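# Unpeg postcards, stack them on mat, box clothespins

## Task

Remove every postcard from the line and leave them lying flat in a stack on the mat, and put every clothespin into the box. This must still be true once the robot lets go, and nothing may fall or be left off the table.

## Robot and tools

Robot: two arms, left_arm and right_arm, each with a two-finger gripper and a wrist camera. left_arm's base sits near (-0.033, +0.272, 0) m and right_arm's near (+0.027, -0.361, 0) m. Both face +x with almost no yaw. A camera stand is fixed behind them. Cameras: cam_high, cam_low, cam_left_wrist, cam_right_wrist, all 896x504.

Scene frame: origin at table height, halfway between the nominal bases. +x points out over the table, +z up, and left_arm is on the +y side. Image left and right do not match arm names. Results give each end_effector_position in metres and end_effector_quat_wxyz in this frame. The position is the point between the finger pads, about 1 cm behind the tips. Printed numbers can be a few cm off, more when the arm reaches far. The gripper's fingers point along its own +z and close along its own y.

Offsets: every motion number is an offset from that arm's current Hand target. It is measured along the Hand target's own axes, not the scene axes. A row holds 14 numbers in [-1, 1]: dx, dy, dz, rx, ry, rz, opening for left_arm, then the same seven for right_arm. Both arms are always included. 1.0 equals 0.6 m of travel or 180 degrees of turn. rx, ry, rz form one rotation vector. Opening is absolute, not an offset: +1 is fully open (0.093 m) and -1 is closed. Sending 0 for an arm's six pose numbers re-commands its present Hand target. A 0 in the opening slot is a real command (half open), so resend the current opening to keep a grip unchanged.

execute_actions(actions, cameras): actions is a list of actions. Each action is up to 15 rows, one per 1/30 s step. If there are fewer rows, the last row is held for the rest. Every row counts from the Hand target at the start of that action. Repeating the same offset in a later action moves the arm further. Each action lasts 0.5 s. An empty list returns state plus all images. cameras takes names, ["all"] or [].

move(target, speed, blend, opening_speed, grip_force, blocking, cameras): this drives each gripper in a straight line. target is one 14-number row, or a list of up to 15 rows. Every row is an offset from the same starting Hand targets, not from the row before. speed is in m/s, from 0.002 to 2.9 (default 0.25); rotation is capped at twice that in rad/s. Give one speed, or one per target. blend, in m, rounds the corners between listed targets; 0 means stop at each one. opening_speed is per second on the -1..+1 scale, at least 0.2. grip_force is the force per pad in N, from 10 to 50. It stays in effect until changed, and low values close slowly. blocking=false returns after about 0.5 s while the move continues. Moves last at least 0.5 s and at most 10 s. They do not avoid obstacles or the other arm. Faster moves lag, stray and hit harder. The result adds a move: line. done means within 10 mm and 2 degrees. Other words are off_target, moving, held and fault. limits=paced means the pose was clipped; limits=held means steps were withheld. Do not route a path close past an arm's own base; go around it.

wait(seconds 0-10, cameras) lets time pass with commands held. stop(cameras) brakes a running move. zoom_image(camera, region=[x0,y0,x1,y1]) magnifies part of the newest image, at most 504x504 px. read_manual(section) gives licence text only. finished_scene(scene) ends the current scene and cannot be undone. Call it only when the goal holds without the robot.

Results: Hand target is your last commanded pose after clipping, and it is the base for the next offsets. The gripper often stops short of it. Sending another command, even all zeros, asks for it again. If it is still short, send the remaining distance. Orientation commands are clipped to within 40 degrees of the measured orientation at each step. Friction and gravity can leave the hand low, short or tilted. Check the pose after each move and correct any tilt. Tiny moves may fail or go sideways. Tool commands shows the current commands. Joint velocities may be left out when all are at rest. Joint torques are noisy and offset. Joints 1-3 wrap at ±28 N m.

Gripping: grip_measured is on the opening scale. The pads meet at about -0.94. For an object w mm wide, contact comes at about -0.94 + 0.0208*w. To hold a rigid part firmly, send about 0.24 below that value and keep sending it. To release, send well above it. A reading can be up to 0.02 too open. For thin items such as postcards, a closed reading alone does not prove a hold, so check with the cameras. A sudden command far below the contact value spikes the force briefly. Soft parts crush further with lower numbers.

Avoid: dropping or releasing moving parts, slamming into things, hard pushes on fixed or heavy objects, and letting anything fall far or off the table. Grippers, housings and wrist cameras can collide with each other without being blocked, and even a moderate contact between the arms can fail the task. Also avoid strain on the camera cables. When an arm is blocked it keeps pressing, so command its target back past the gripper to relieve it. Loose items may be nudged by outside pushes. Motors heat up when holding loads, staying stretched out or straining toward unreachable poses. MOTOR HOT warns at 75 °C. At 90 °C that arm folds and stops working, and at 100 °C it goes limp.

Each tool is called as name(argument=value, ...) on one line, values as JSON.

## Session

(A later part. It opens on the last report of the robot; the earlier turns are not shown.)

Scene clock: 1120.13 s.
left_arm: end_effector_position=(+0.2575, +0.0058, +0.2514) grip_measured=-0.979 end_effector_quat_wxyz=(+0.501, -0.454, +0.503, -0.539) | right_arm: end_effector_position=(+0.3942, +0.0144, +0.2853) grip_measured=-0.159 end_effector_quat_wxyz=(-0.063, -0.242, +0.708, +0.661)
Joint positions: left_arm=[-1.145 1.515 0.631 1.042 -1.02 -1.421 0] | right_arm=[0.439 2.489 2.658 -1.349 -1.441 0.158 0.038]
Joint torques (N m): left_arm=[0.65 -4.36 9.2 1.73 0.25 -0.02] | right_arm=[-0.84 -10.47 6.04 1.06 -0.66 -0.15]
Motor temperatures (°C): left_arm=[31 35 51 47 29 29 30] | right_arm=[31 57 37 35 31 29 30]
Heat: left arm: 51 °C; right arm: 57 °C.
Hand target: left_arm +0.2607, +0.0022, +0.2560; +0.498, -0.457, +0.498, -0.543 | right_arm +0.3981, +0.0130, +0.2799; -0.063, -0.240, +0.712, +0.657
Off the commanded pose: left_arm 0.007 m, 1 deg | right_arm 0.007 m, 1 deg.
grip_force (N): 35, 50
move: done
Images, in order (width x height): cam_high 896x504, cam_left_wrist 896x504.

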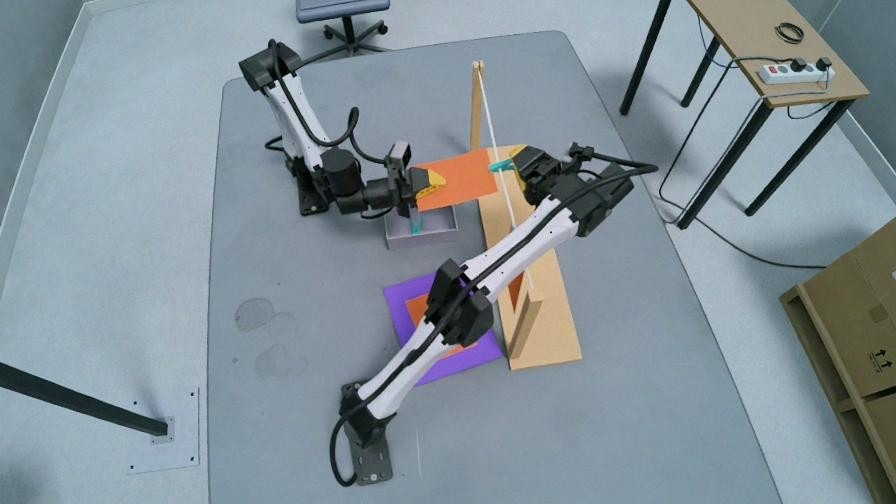

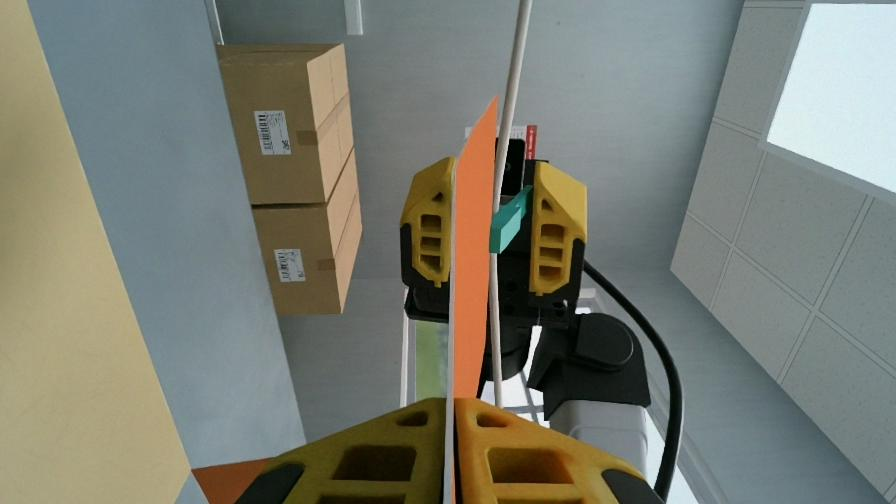

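move(target=[0,0,0,0,0,0,-1,0,0,0,0,0,0,-0.65], opening_speed=0.4, cameras=["cam_left_wrist","cam_right_wrist"])

Scene clock: 1126.67 s.
left_arm: end_effector_position=(+0.2575, +0.0058, +0.2514) grip_measured=-0.979 end_effector_quat_wxyz=(+0.501, -0.454, +0.503, -0.539) | right_arm: end_effector_position=(+0.3942, +0.0144, +0.2853) grip_measured=-0.643 end_effector_quat_wxyz=(-0.063, -0.242, +0.708, +0.661)
Joint positions: left_arm=[-1.145 1.515 0.631 1.042 -1.02 -1.421 0] | right_arm=[0.439 2.489 2.658 -1.349 -1.441 0.158 0.014]
Joint torques (N m): left_arm=[0.55 -4.19 9.36 1.64 0.22 -0.09] | right_arm=[-0.88 -10.44 6.02 1.06 -0.66 -0.15]
Motor temperatures (°C): left_arm=[31 35 52 47 29 29 31] | right_arm=[31 57 37 35 31 29 30]
Heat: left arm: 52 °C; right arm: 57 °C.
Hand target: left_arm +0.2607, +0.0022, +0.2560; +0.498, -0.457, +0.498, -0.543 | right_arm +0.3981, +0.0130, +0.2799; -0.063, -0.240, +0.712, +0.657
Off the commanded pose: left_arm 0.007 m, 1 deg | right_arm 0.007 m, 1 deg.
grip_force (N): 35, 50
move: done
Images, in order (width x height): cam_left_wrist 896x504, cam_right_wrist 896x504.

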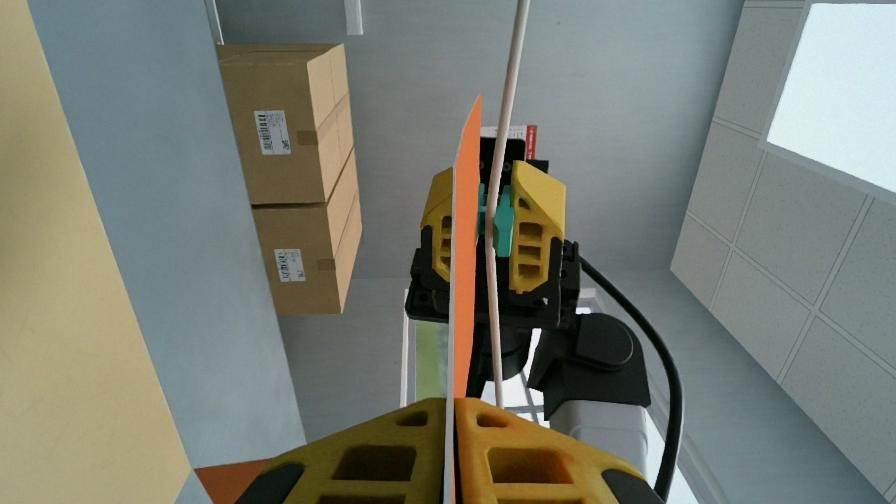

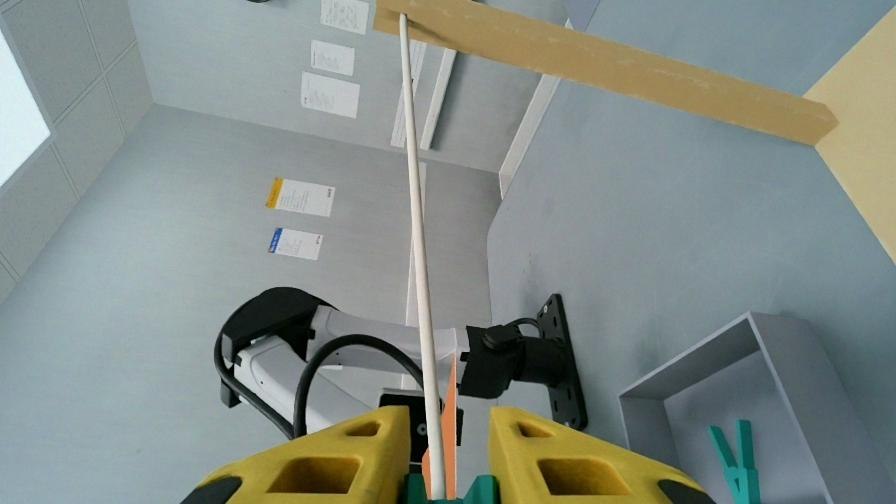

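move(target=[0,0,-0.1,0,0,0,-1,0,0,0,0,0,0,-0.65], speed=0.1, cameras=["cam_left_wrist","cam_right_wrist"])

Scene clock: 1133.50 s.
left_arm: end_effector_position=(+0.2030, +0.0026, +0.2490) grip_measured=-0.979 end_effector_quat_wxyz=(+0.491, -0.457, +0.499, -0.548) | right_arm: end_effector_position=(+0.3942, +0.0144, +0.2853) grip_measured=-0.643 end_effector_quat_wxyz=(-0.063, -0.242, +0.708, +0.661)
Joint positions: left_arm=[-1.335 1.47 0.553 1.145 -1.196 -1.368 0] | right_arm=[0.439 2.489 2.658 -1.349 -1.441 0.158 0.014]
Joint torques (N m): left_arm=[-0.13 -5.33 6.04 1.71 0.13 0.29] | right_arm=[-0.84 -10.48 6.01 1.06 -0.66 -0.15]
Motor temperatures (°C): left_arm=[31 35 52 47 29 29 31] | right_arm=[31 57 37 35 31 29 30]
Heat: left arm: 52 °C; right arm: 57 °C.
Hand target: left_arm +0.2011, +0.0073, +0.2509; +0.498, -0.457, +0.498, -0.543 | right_arm +0.3981, +0.0130, +0.2799; -0.063, -0.240, +0.712, +0.657
Off the commanded pose: left_arm 0.005 m, 1 deg | right_arm 0.007 m, 1 deg.
grip_force (N): 35, 50
move: done
Images, in order (width x height): cam_left_wrist 896x504, cam_right_wrist 896x504.

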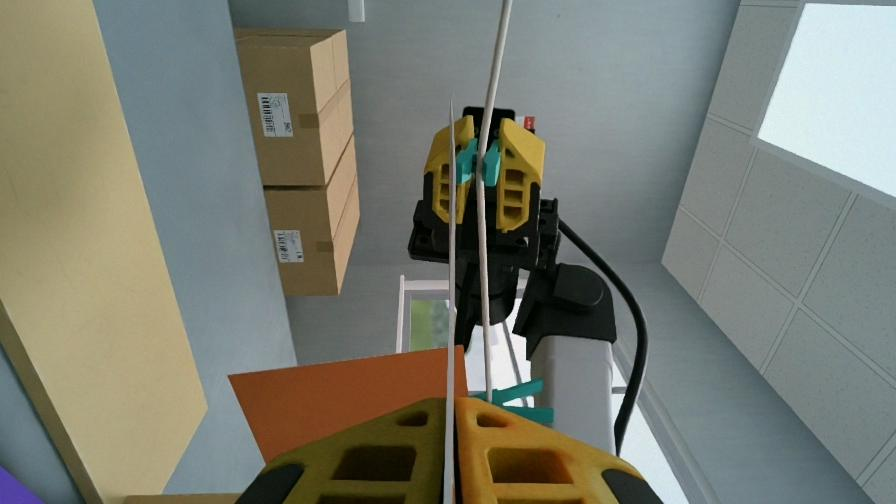

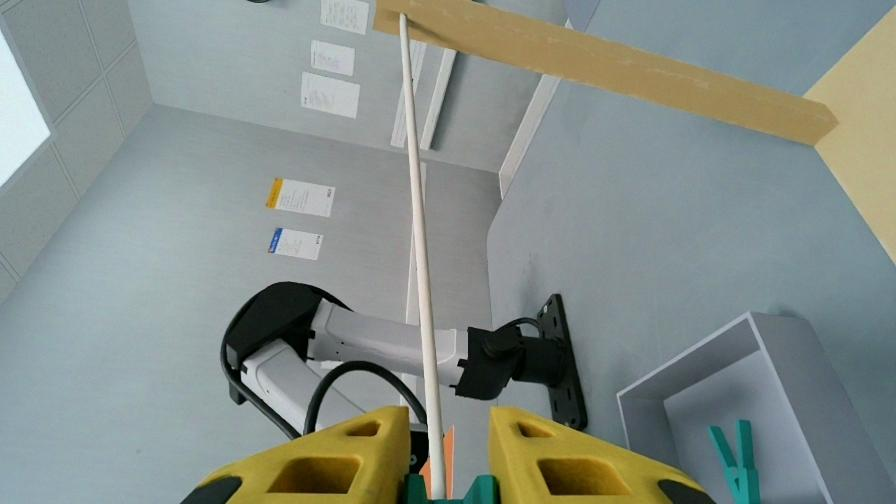

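move(target=[[-0.2,-0.17,-0.02,0,0,0,-1,0,0,-0.15,0,0,0,-0.65],[-0.6,-0.175,-0.005,0,0,0,-1,0,0,-0.15,0,0,0,-0.65]], speed=0.2, blend=[0.04,0], cameras=["all"])

Scene clock: 1159.03 s.
left_arm: end_effector_position=(+0.2198, +0.3713, +0.3459) grip_measured=-0.979 end_effector_quat_wxyz=(+0.499, -0.467, +0.496, -0.536) | right_arm: end_effector_position=(+0.4369, -0.0657, +0.2823) grip_measured=-0.643 end_effector_quat_wxyz=(-0.013, -0.184, +0.722, +0.667)
Joint positions: left_arm=[0.88 0.696 0.621 0.204 0.973 -1.684 0] | right_arm=[0.253 2.489 2.658 -1.575 -1.459 -0.065 0.014]
Joint torques (N m): left_arm=[-0.13 0.32 10.03 2.15 0.25 -0.18] | right_arm=[-0.66 -12.48 5.31 0.67 -0.92 -0.16]
Motor temperatures (°C): left_arm=[31 36 52 46 29 29 31] | right_arm=[31 57 37 35 31 29 30]
Heat: left arm: 52 °C; right arm: 57 °C.
Hand target: left_arm +0.2203, +0.3671, +0.3550; +0.498, -0.457, +0.498, -0.543 | right_arm +0.4345, -0.0685, +0.2915; -0.063, -0.240, +0.712, +0.657
Off the commanded pose: left_arm 0.010 m, 1 deg | right_arm 0.010 m, 9 deg.
joint sent to its limit (right arm) — joint 4 (wrist pitch), lower limit. The joint targets are off in orientation, not in position.
grip_force (N): 35, 50
move: off_target (right_arm)

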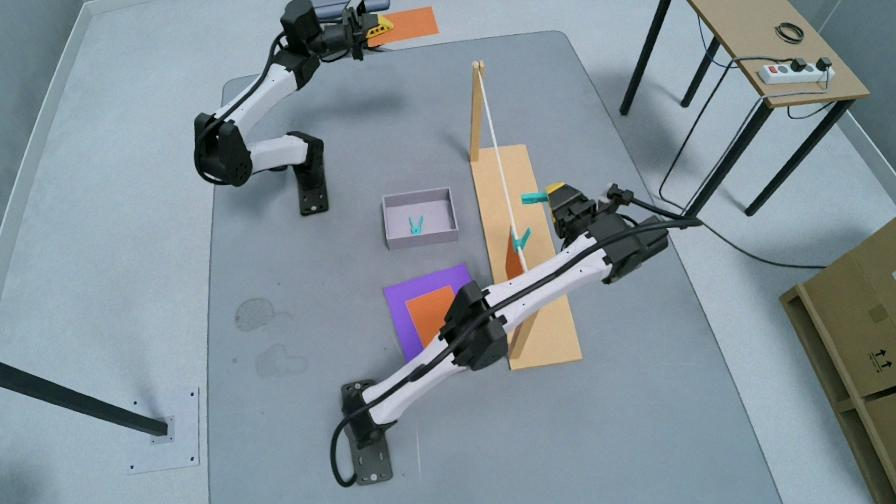

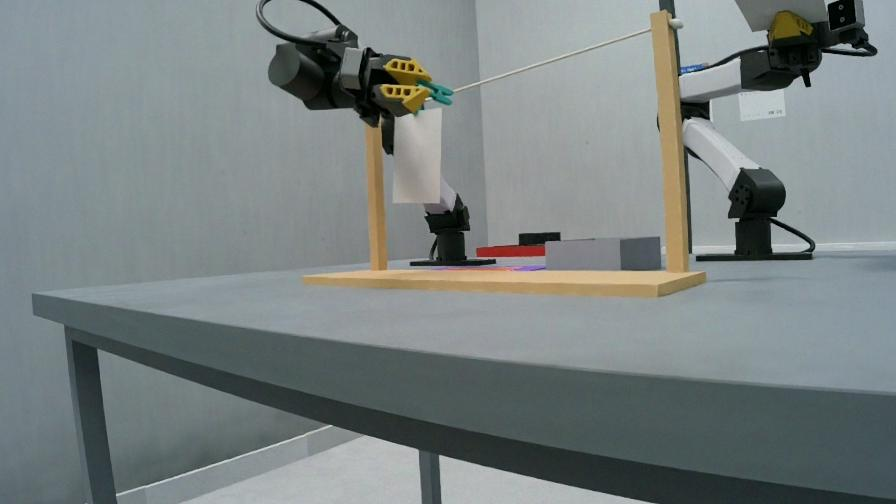

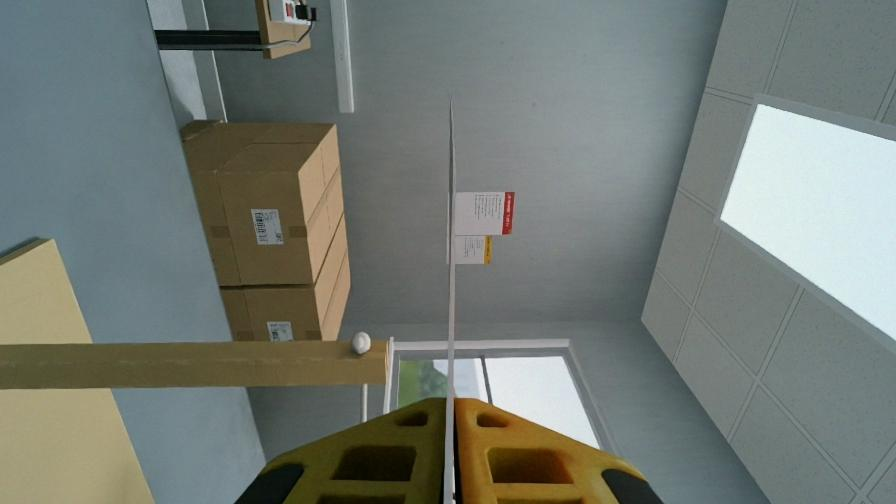

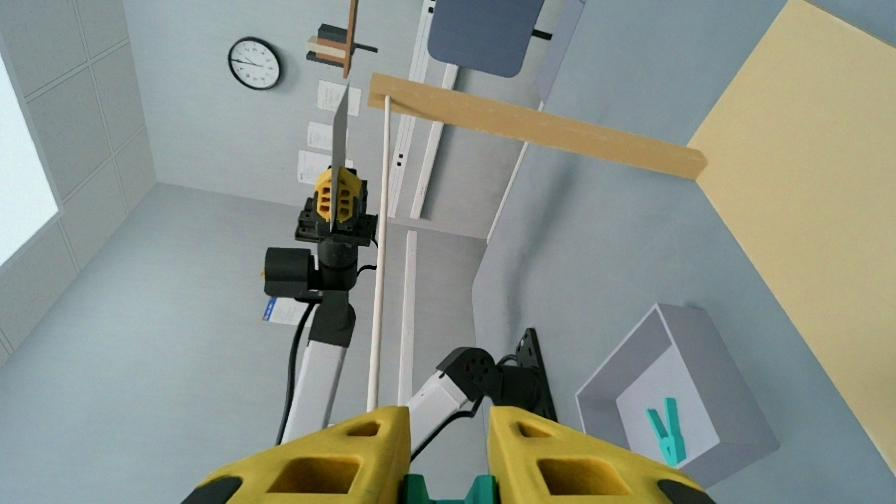

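move(target=[[0,0,0,0,0,0,-1,-0.0448,0.1932,-0.0259,0.1042,0,-0.1804,-0.65],[0,0,0,0,0,0,-1,0.0975,0.2558,0.1028,0.2083,0,-0.3608,-0.65]], speed=0.2, cameras=["cam_high"])

Scene clock: 1173.17 s.
left_arm: end_effector_position=(+0.2198, +0.3713, +0.3461) grip_measured=-0.979 end_effector_quat_wxyz=(+0.499, -0.467, +0.495, -0.536) | right_arm: end_effector_position=(+0.3234, -0.0311, +0.4077) grip_measured=-0.643 end_effector_quat_wxyz=(+0.354, -0.584, +0.645, +0.342)
Joint positions: left_arm=[0.88 0.696 0.621 0.206 0.973 -1.685 0] | right_arm=[0.542 1.981 2.603 -1.411 -0.756 -0.571 0.014]
Joint torques (N m): left_arm=[-0.34 0.31 10.26 2.06 0.12 -0.14] | right_arm=[-0.06 -9.89 3.48 2.27 -0.38 0.05]
Motor temperatures (°C): left_arm=[31 34 54 47 29 29 31] | right_arm=[31 59 37 35 32 29 30]
Heat: left arm: 54 °C; right arm: 59 °C.
Hand target: left_arm +0.2203, +0.3672, +0.3550; +0.498, -0.457, +0.498, -0.543 | right_arm +0.3186, -0.0340, +0.4184; +0.369, -0.585, +0.638, +0.337
Off the commanded pose: left_arm 0.010 m, 1 deg | right_arm 0.012 m, 2 deg.
elbow stopped short (right arm): the move would have taken joint 3 (elbow) straighter than the controller allows.
grip_force (N): 35, 50
move: off_target (right_arm)
Images, in order (width x height): cam_high 896x504.

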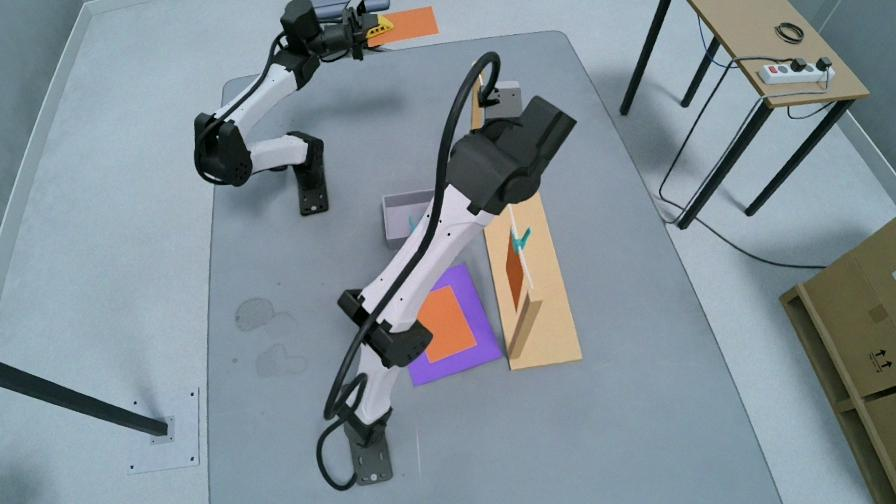

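move(target=[0,0,0,0,0,0,-1,0.1316,0.1742,0.3053,0,0.3333,0,-0.65], speed=0.2, cameras=["cam_high","cam_right_wrist"])

Scene clock: 1185.70 s.
left_arm: end_effector_position=(+0.2198, +0.3713, +0.3461) grip_measured=-0.979 end_effector_quat_wxyz=(+0.499, -0.467, +0.495, -0.536) | right_arm: end_effector_position=(+0.2237, +0.0940, +0.2528) grip_measured=-0.644 end_effector_quat_wxyz=(+0.201, -0.661, +0.717, +0.097)
Joint positions: left_arm=[0.88 0.696 0.621 0.206 0.973 -1.685 0] | right_arm=[1.124 2.304 2.759 -1.576 -0.016 -0.327 0.014]
Joint torques (N m): left_arm=[-0.14 0.54 10.07 2.1 0.18 -0.15] | right_arm=[-0.13 -9.8 6.68 1.53 0.01 0.1]
Motor temperatures (°C): left_arm=[31 33 55 47 29 29 31] | right_arm=[31 59 37 36 31 29 30]
Heat: left arm: 55 °C; right arm: 59 °C.
Hand target: left_arm +0.2203, +0.3672, +0.3550; +0.498, -0.457, +0.498, -0.543 | right_arm +0.2251, +0.0940, +0.2586; -0.001, +0.675, -0.738, +0.000
Off the commanded pose: left_arm 0.010 m, 1 deg | right_arm 0.006 m, 26 deg.
joint sent to its limit (right arm) — joint 4 (wrist pitch), lower limit. The joint targets are off in orientation, not in position.
grip_force (N): 35, 50
move: off_target (right_arm)
Images, in order (width x height): cam_high 896x504, cam_right_wrist 896x504.

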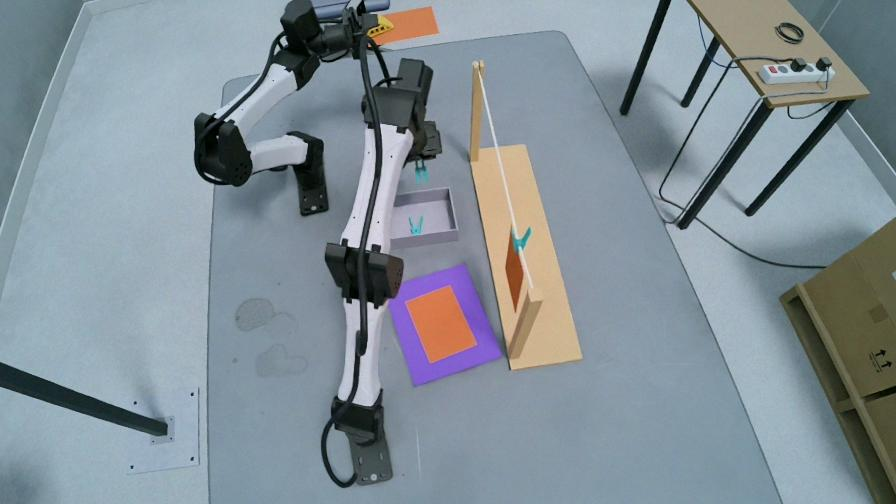

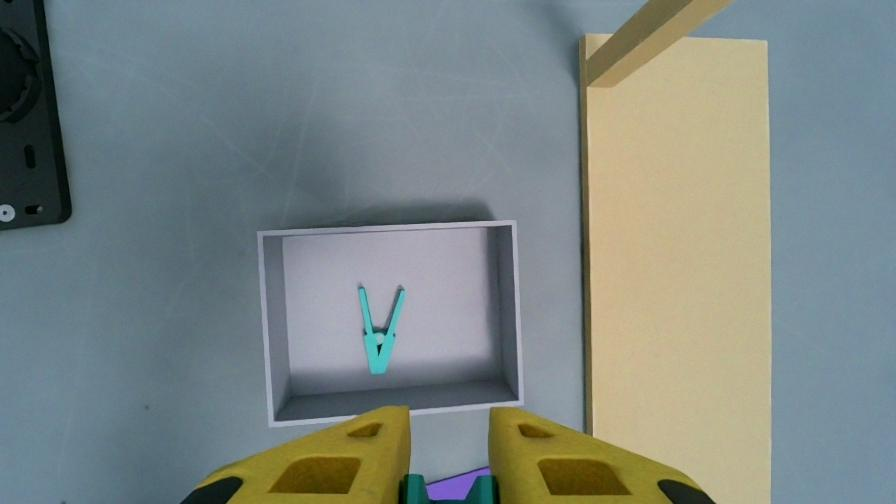

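move(target=[0,0,0,0,0,0,-1,0,0,0.2333,0,0,0,-0.65], speed=0.2, cameras=["cam_right_wrist"])

Scene clock: 1202.43 s.
left_arm: end_effector_position=(+0.2198, +0.3713, +0.3461) grip_measured=-0.979 end_effector_quat_wxyz=(+0.499, -0.467, +0.495, -0.536) | right_arm: end_effector_position=(+0.2257, +0.0966, +0.1215) grip_measured=-0.644 end_effector_quat_wxyz=(+0.057, -0.675, +0.735, +0.031)
Joint positions: left_arm=[0.88 0.696 0.621 0.206 0.973 -1.685 0] | right_arm=[1.124 2.509 2.644 -1.576 -0.012 -0.327 0.014]
Joint torques (N m): left_arm=[-0.25 0.38 10.07 2.15 0.13 -0.2] | right_arm=[-0.05 -11.36 4.52 0.74 0.02 0.08]
Motor temperatures (°C): left_arm=[31 33 57 47 29 29 31] | right_arm=[31 58 37 36 31 29 30]
Heat: left arm: 57 °C; right arm: 58 °C.
Hand target: left_arm +0.2203, +0.3672, +0.3550; +0.498, -0.457, +0.498, -0.543 | right_arm +0.2253, +0.0941, +0.1186; -0.001, +0.675, -0.738, +0.000
Off the commanded pose: left_arm 0.010 m, 1 deg | right_arm 0.004 m, 7 deg.
joint sent to its limit (right arm) — joint 4 (wrist pitch), lower limit. The joint targets are off in orientation, not in position.
grip_force (N): 35, 50
move: off_target (right_arm)
Images, in order (width x height): cam_right_wrist 896x504.

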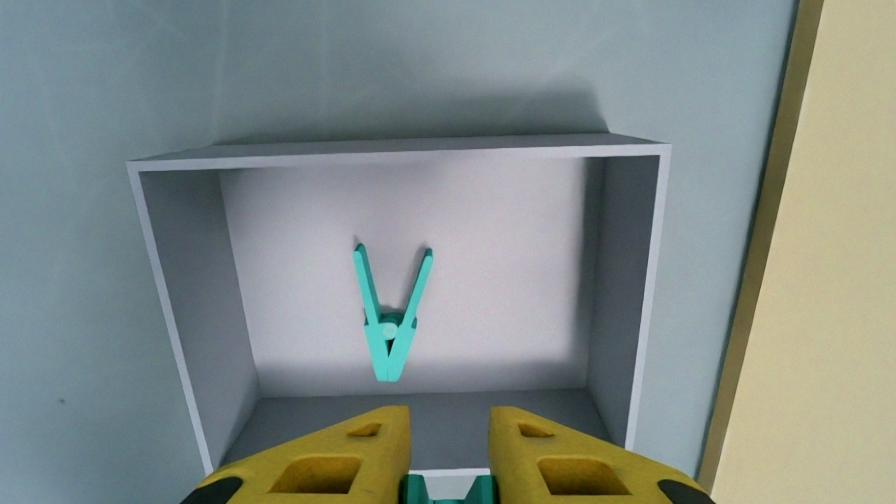

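move(target=[[0,0,0,0,0,0,-1,0,-0.02,0.03,0,0,0,-0.65],[0,0,0,0,0,0,-1,0,-0.02,0.13,0,0,0,-0.65]], speed=0.15, blend=[0.01,0], cameras=["cam_right_wrist"])

Scene clock: 1218.23 s.
left_arm: end_effector_position=(+0.2198, +0.3713, +0.3461) grip_measured=-0.979 end_effector_quat_wxyz=(+0.499, -0.467, +0.495, -0.536) | right_arm: end_effector_position=(+0.2332, +0.0932, +0.0378) grip_measured=-0.644 end_effector_quat_wxyz=(-0.008, -0.674, +0.739, +0.003)
Joint positions: left_arm=[0.88 0.696 0.621 0.206 0.973 -1.685 0] | right_arm=[1.108 2.654 2.586 -1.515 -0.011 -0.337 0.014]
Joint torques (N m): left_arm=[-0.16 0.36 10.13 2.14 0.17 -0.11] | right_arm=[-0.65 -13.09 4.23 0.59 0.01 -0.08]
Motor temperatures (°C): left_arm=[31 32 58 47 29 29 31] | right_arm=[31 62 36 35 31 29 30]
Heat: left arm: 58 °C; right arm: 62 °C.
Hand target: left_arm +0.2203, +0.3672, +0.3550; +0.498, -0.457, +0.498, -0.543 | right_arm +0.2372, +0.0930, +0.0405; +0.001, -0.675, +0.738, +0.000
Off the commanded pose: left_arm 0.010 m, 1 deg | right_arm 0.005 m, 1 deg.
grip_force (N): 35, 50
move: done
Images, in order (width x height): cam_right_wrist 896x504.

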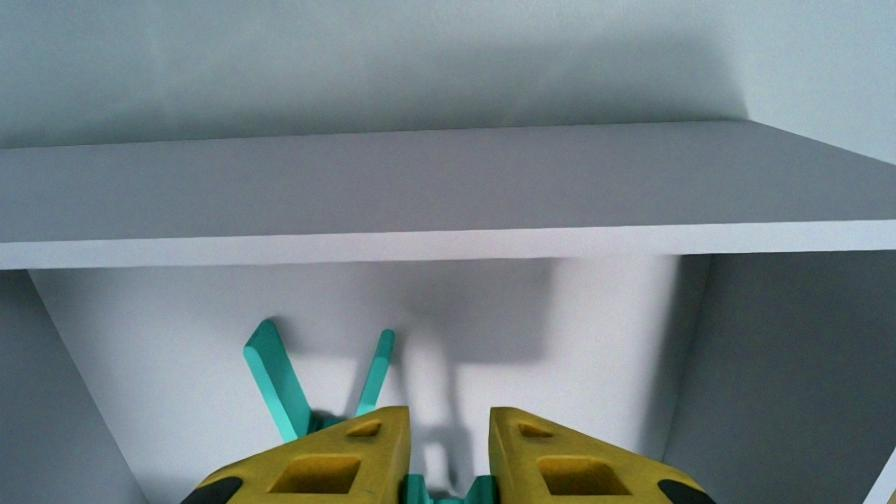

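move(target=[0,0,0,0,0,0,-1,0,0,0,0,0,0,-0.2], opening_speed=0.7, cameras=["cam_right_wrist"])

Scene clock: 1224.37 s.
left_arm: end_effector_position=(+0.2198, +0.3713, +0.3461) grip_measured=-0.979 end_effector_quat_wxyz=(+0.499, -0.467, +0.495, -0.536) | right_arm: end_effector_position=(+0.2333, +0.0934, +0.0378) grip_measured=-0.201 end_effector_quat_wxyz=(-0.007, -0.674, +0.739, +0.003)
Joint positions: left_arm=[0.88 0.696 0.621 0.206 0.973 -1.685 0] | right_arm=[1.108 2.654 2.586 -1.514 -0.011 -0.337 0.036]
Joint torques (N m): left_arm=[-0.21 0.21 10.1 2.16 0.25 -0.15] | right_arm=[-0.65 -13.12 4.21 0.59 0.01 -0.07]
Motor temperatures (°C): left_arm=[31 32 58 47 29 29 31] | right_arm=[31 63 37 34 31 29 30]
Heat: left arm: 58 °C; right arm: 63 °C.
Hand target: left_arm +0.2203, +0.3672, +0.3550; +0.498, -0.457, +0.498, -0.543 | right_arm +0.2372, +0.0930, +0.0405; +0.001, -0.675, +0.738, +0.000
Off the commanded pose: left_arm 0.010 m, 1 deg | right_arm 0.005 m, 1 deg.
grip_force (N): 35, 50
move: done
Images, in order (width x height): cam_right_wrist 896x504.

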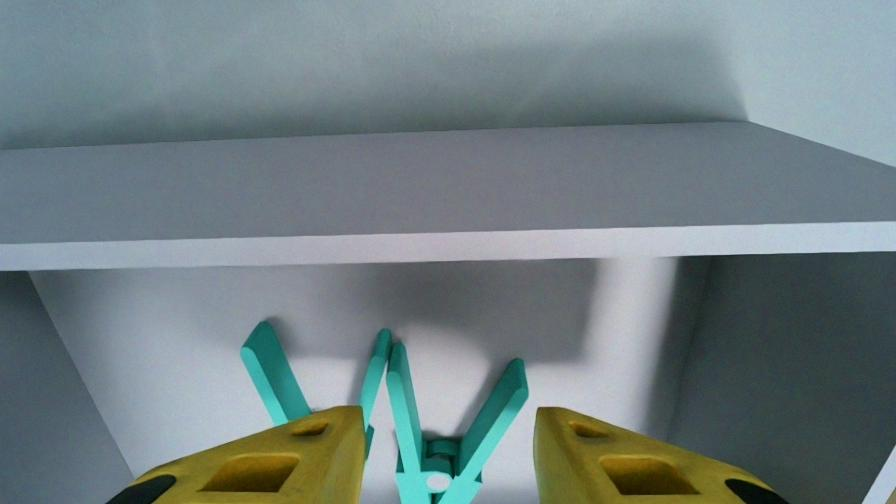

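move(target=[[0,0,0,0,0,0,-1,0,0,-0.06,0,0,0,-0.2],[0,0,0,0,0,0,-1,0.05,0,-0.3657,0,0,0,-0.2],[0.06,0,0,0,0,0,-1,0.3229,0,-0.399,0,0,0,-0.2],[0.12,0,0,0,0,0,-1,0.6866,-0.0497,-0.4325,0,0,0,-0.2]], speed=0.22, blend=[0.01,0.04,0.05,0], cameras=["cam_high","cam_right_wrist"])

Scene clock: 1247.40 s.
left_arm: end_effector_position=(+0.2166, +0.2968, +0.3480) grip_measured=-0.979 end_effector_quat_wxyz=(+0.488, -0.465, +0.496, -0.546) | right_arm: end_effector_position=(+0.2319, -0.3180, +0.3024) grip_measured=-0.201 end_effector_quat_wxyz=(+0.200, -0.654, +0.721, -0.113)
Joint positions: left_arm=[0.416 0.47 0.621 -0.064 0.535 -1.638 0] | right_arm=[0.166 1.143 1.619 -1.584 -0.01 -1.271 0.036]
Joint torques (N m): left_arm=[0.02 0.83 9.68 2.26 0.05 0.24] | right_arm=[-0.59 -1.51 3.56 1.61 -0.07 -0.08]
Motor temperatures (°C): left_arm=[31 32 59 48 29 29 31] | right_arm=[31 65 36 34 31 29 30]
Heat: left arm: 59 °C; right arm: 65 °C.
Hand target: left_arm +0.2141, +0.2954, +0.3551; +0.498, -0.457, +0.498, -0.543 | right_arm +0.2304, -0.3202, +0.2998; +0.001, -0.675, +0.738, +0.000
Off the commanded pose: left_arm 0.008 m, 1 deg | right_arm 0.004 m, 26 deg.
joint sent to its limit (right arm) — joint 4 (wrist pitch), lower limit. The joint targets are off in orientation, not in position.
grip_force (N): 35, 50
move: off_target (right_arm)
Images, in order (width x height): cam_high 896x504, cam_right_wrist 896x504.

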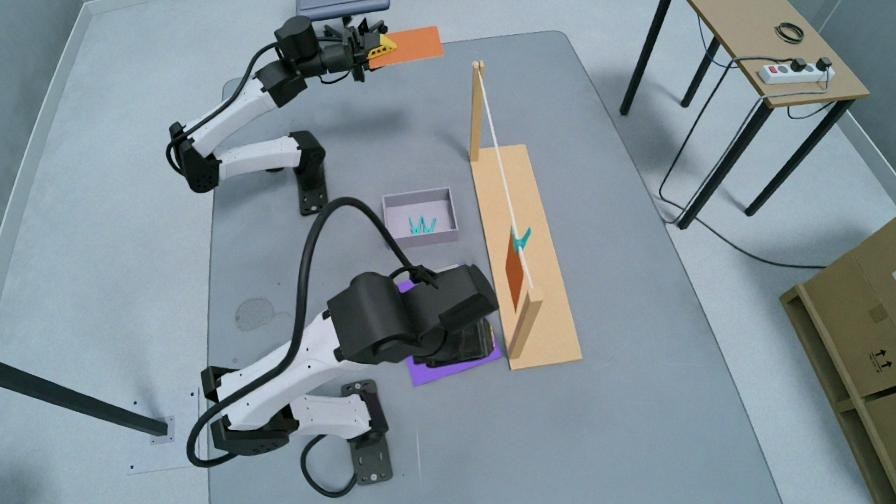

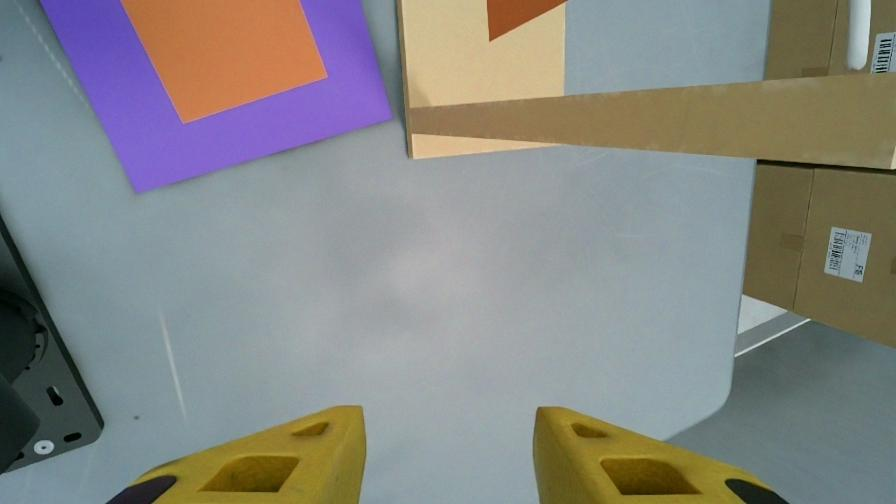

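move(target=[[0.2149,0.0495,-0.0084,-0.0511,0.1661,0.0248,-1,0,0,0,0,0,0,-1],[0.674,0.3117,0.0239,-0.1277,0.4152,0.0621,-1,0,0,0,0,0,0,-1]], speed=0.2, blend=[0.03,0], cameras=["cam_high","cam_right_wrist","cam_left_wrist"])

Scene clock: 1259.77 s.
left_arm: end_effector_position=(+0.2063, -0.1031, +0.1586) grip_measured=-0.979 end_effector_quat_wxyz=(+0.040, -0.090, +0.832, -0.546) | right_arm: end_effector_position=(+0.2319, -0.3180, +0.3024) grip_measured=-0.990 end_effector_quat_wxyz=(+0.200, -0.654, +0.720, -0.113)
Joint positions: left_arm=[-0.843 1.566 0.845 0.239 0.525 -1.349 0] | right_arm=[0.166 1.143 1.619 -1.584 -0.01 -1.272 0]
Joint torques (N m): left_arm=[0.1 -5.56 10.37 2.31 0.3 0.26] | right_arm=[-0.55 -1.5 3.56 1.61 -0.07 -0.06]
Motor temperatures (°C): left_arm=[31 32 59 49 29 29 31] | right_arm=[31 58 35 34 31 29 30]
Heat: left arm: 59 °C; right arm: 58 °C.
Hand target: left_arm +0.2093, -0.1102, +0.1703; +0.049, -0.073, +0.826, -0.557 | right_arm +0.2304, -0.3202, +0.2998; +0.001, -0.675, +0.738, +0.000
Off the commanded pose: left_arm 0.014 m, 3 deg | right_arm 0.004 m, 26 deg.
joint sent to its limit (right arm) — joint 4 (wrist pitch), lower limit. The joint targets are off in orientation, not in position.
grip_force (N): 35, 50
move: off_target (left_arm, right_arm); blend cut to 0 m at target 1
Images, in order (width x height): cam_high 896x504, cam_left_wrist 896x504, cam_right_wrist 896x504.

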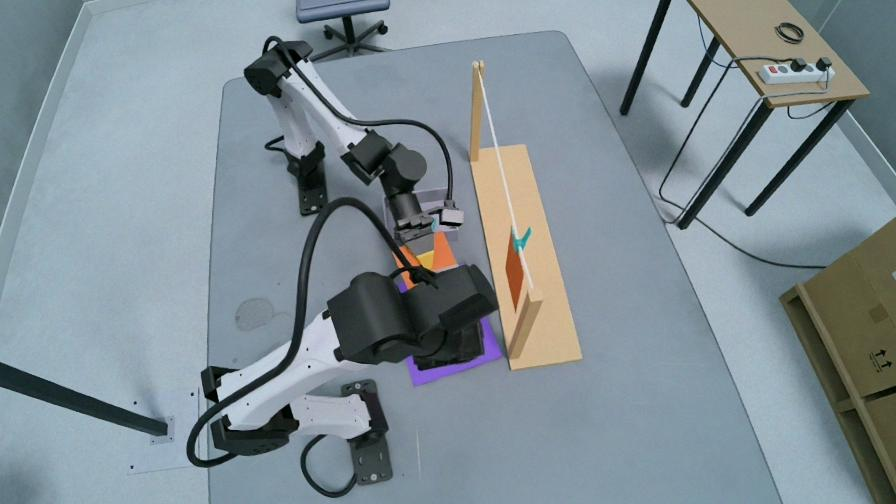

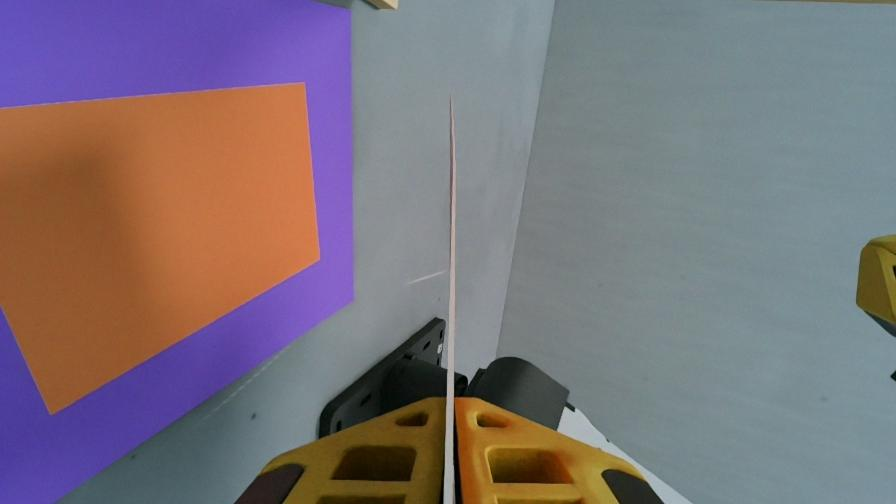

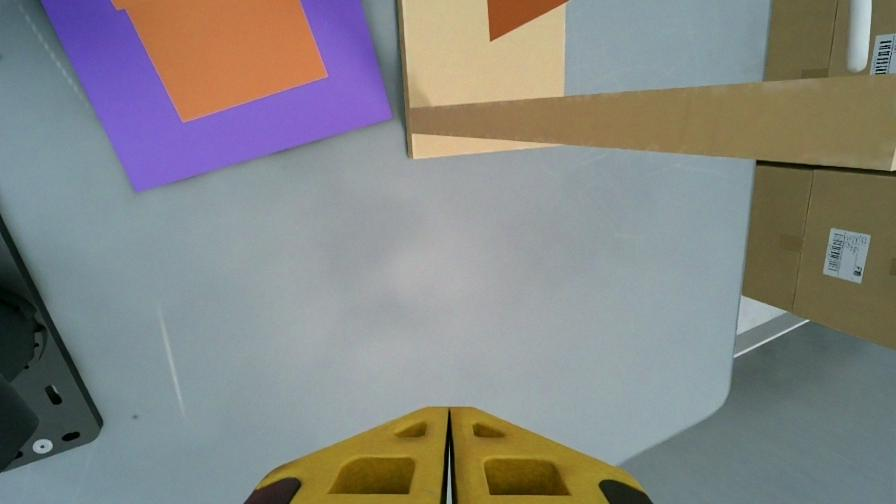

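move(target=[0.0028,0.142,0.0846,0,0,0,-1,0,0,0,0,0,0,-1], speed=0.15, cameras=["cam_high","cam_right_wrist","cam_left_wrist"])

Scene clock: 1273.77 s.
left_arm: end_effector_position=(+0.2103, -0.1248, +0.0746) grip_measured=-0.979 end_effector_quat_wxyz=(+0.044, -0.073, +0.826, -0.558) | right_arm: end_effector_position=(+0.2319, -0.3180, +0.3024) grip_measured=-0.990 end_effector_quat_wxyz=(+0.200, -0.654, +0.720, -0.113)
Joint positions: left_arm=[-0.872 1.879 0.751 0.682 0.519 -1.349 0] | right_arm=[0.166 1.143 1.619 -1.584 -0.01 -1.272 0]
Joint torques (N m): left_arm=[-0.27 -6.84 5.97 2.37 0.14 0.09] | right_arm=[-0.57 -1.5 3.55 1.61 -0.07 -0.07]
Motor temperatures (°C): left_arm=[31 34 59 52 29 29 31] | right_arm=[31 54 35 35 31 29 30]
Heat: left arm: 59 °C; right arm: 54 °C.
Hand target: left_arm +0.2101, -0.1256, +0.0722; +0.049, -0.073, +0.826, -0.557 | right_arm +0.2304, -0.3202, +0.2998; +0.001, -0.675, +0.738, +0.000
Off the commanded pose: left_arm 0.002 m, 1 deg | right_arm 0.004 m, 26 deg.
joint sent to its limit (right arm) — joint 4 (wrist pitch), lower limit. The joint targets are off in orientation, not in position.
grip_force (N): 35, 50
move: off_target (right_arm)
Images, in order (width x height): cam_high 896x504, cam_left_wrist 896x504, cam_right_wrist 896x504.

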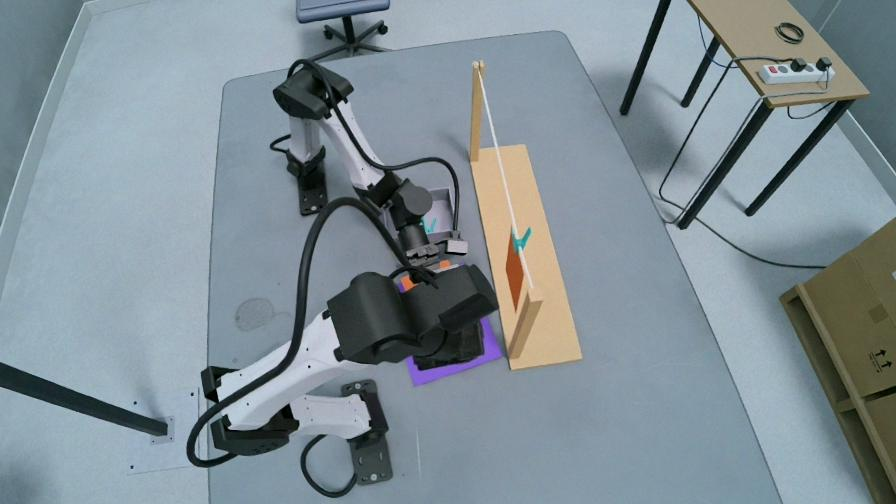

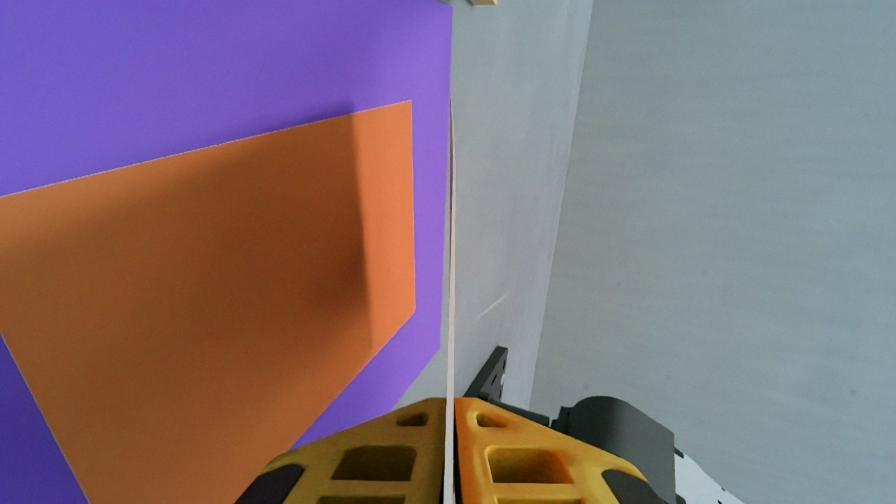

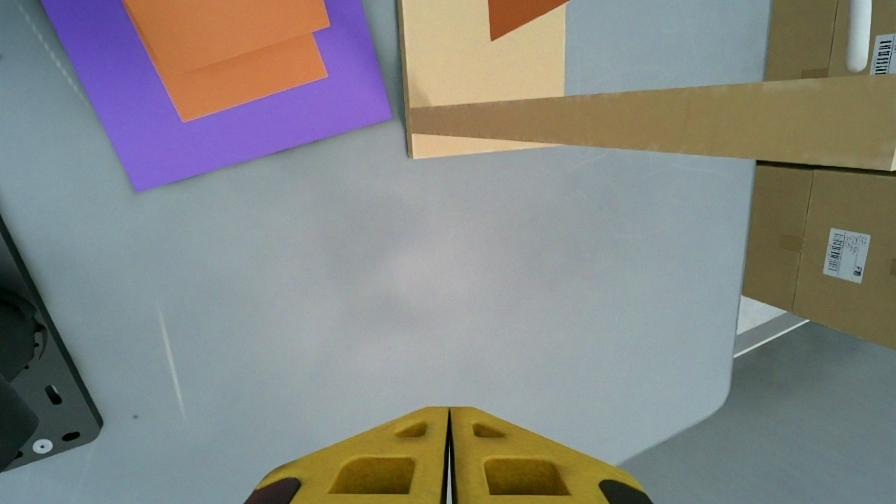

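move(target=[-0.0009,0.0366,0.0095,0,0,0,-1,0,0,0,0,0,0,-1], speed=0.08, cameras=["cam_right_wrist","cam_left_wrist"])

Scene clock: 1281.53 s.
left_arm: end_effector_position=(+0.2095, -0.1238, +0.0530) grip_measured=-0.979 end_effector_quat_wxyz=(+0.044, -0.073, +0.825, -0.558) | right_arm: end_effector_position=(+0.2319, -0.3180, +0.3024) grip_measured=-0.990 end_effector_quat_wxyz=(+0.200, -0.654, +0.720, -0.113)
Joint positions: left_arm=[-0.872 1.956 0.727 0.784 0.519 -1.349 0] | right_arm=[0.166 1.143 1.619 -1.584 -0.01 -1.272 0]
Joint torques (N m): left_arm=[0.38 -7.13 5.49 2.41 0.23 0.11] | right_arm=[-0.57 -1.5 3.56 1.61 -0.07 -0.07]
Motor temperatures (°C): left_arm=[31 35 57 53 29 29 31] | right_arm=[31 52 35 35 31 29 30]
Heat: left arm: 57 °C; right arm: 52 °C.
Hand target: left_arm +0.2102, -0.1226, +0.0497; +0.049, -0.073, +0.826, -0.557 | right_arm +0.2304, -0.3202, +0.2998; +0.001, -0.675, +0.738, +0.000
Off the commanded pose: left_arm 0.004 m, 1 deg | right_arm 0.004 m, 26 deg.
joint sent to its limit (right arm) — joint 4 (wrist pitch), lower limit. The joint targets are off in orientation, not in position.
grip_force (N): 35, 50
move: off_target (right_arm)
Images, in order (width x height): cam_left_wrist 896x504, cam_right_wrist 896x504.

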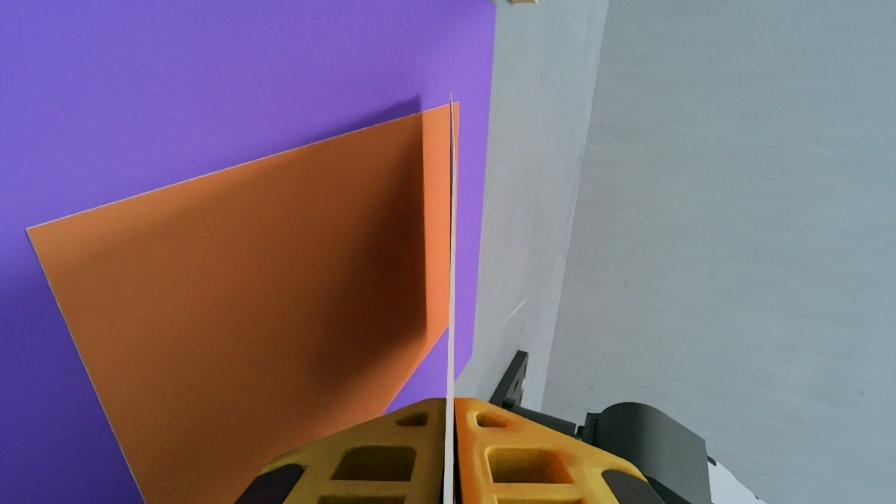

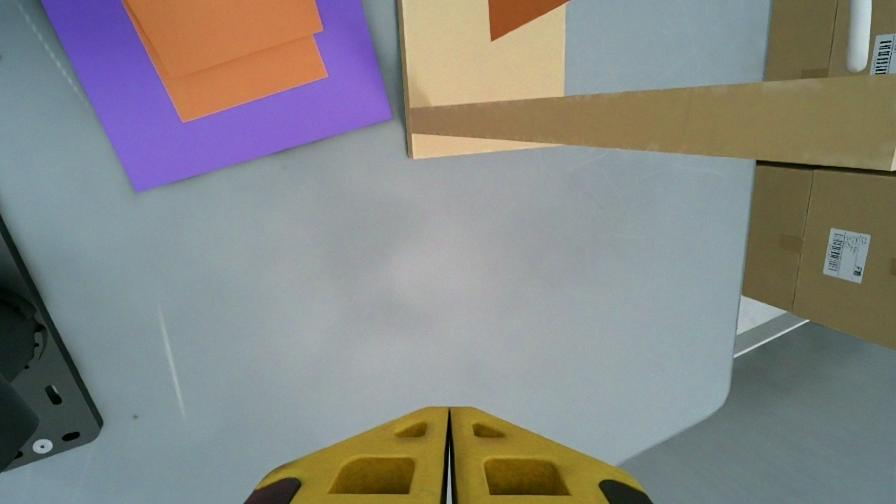

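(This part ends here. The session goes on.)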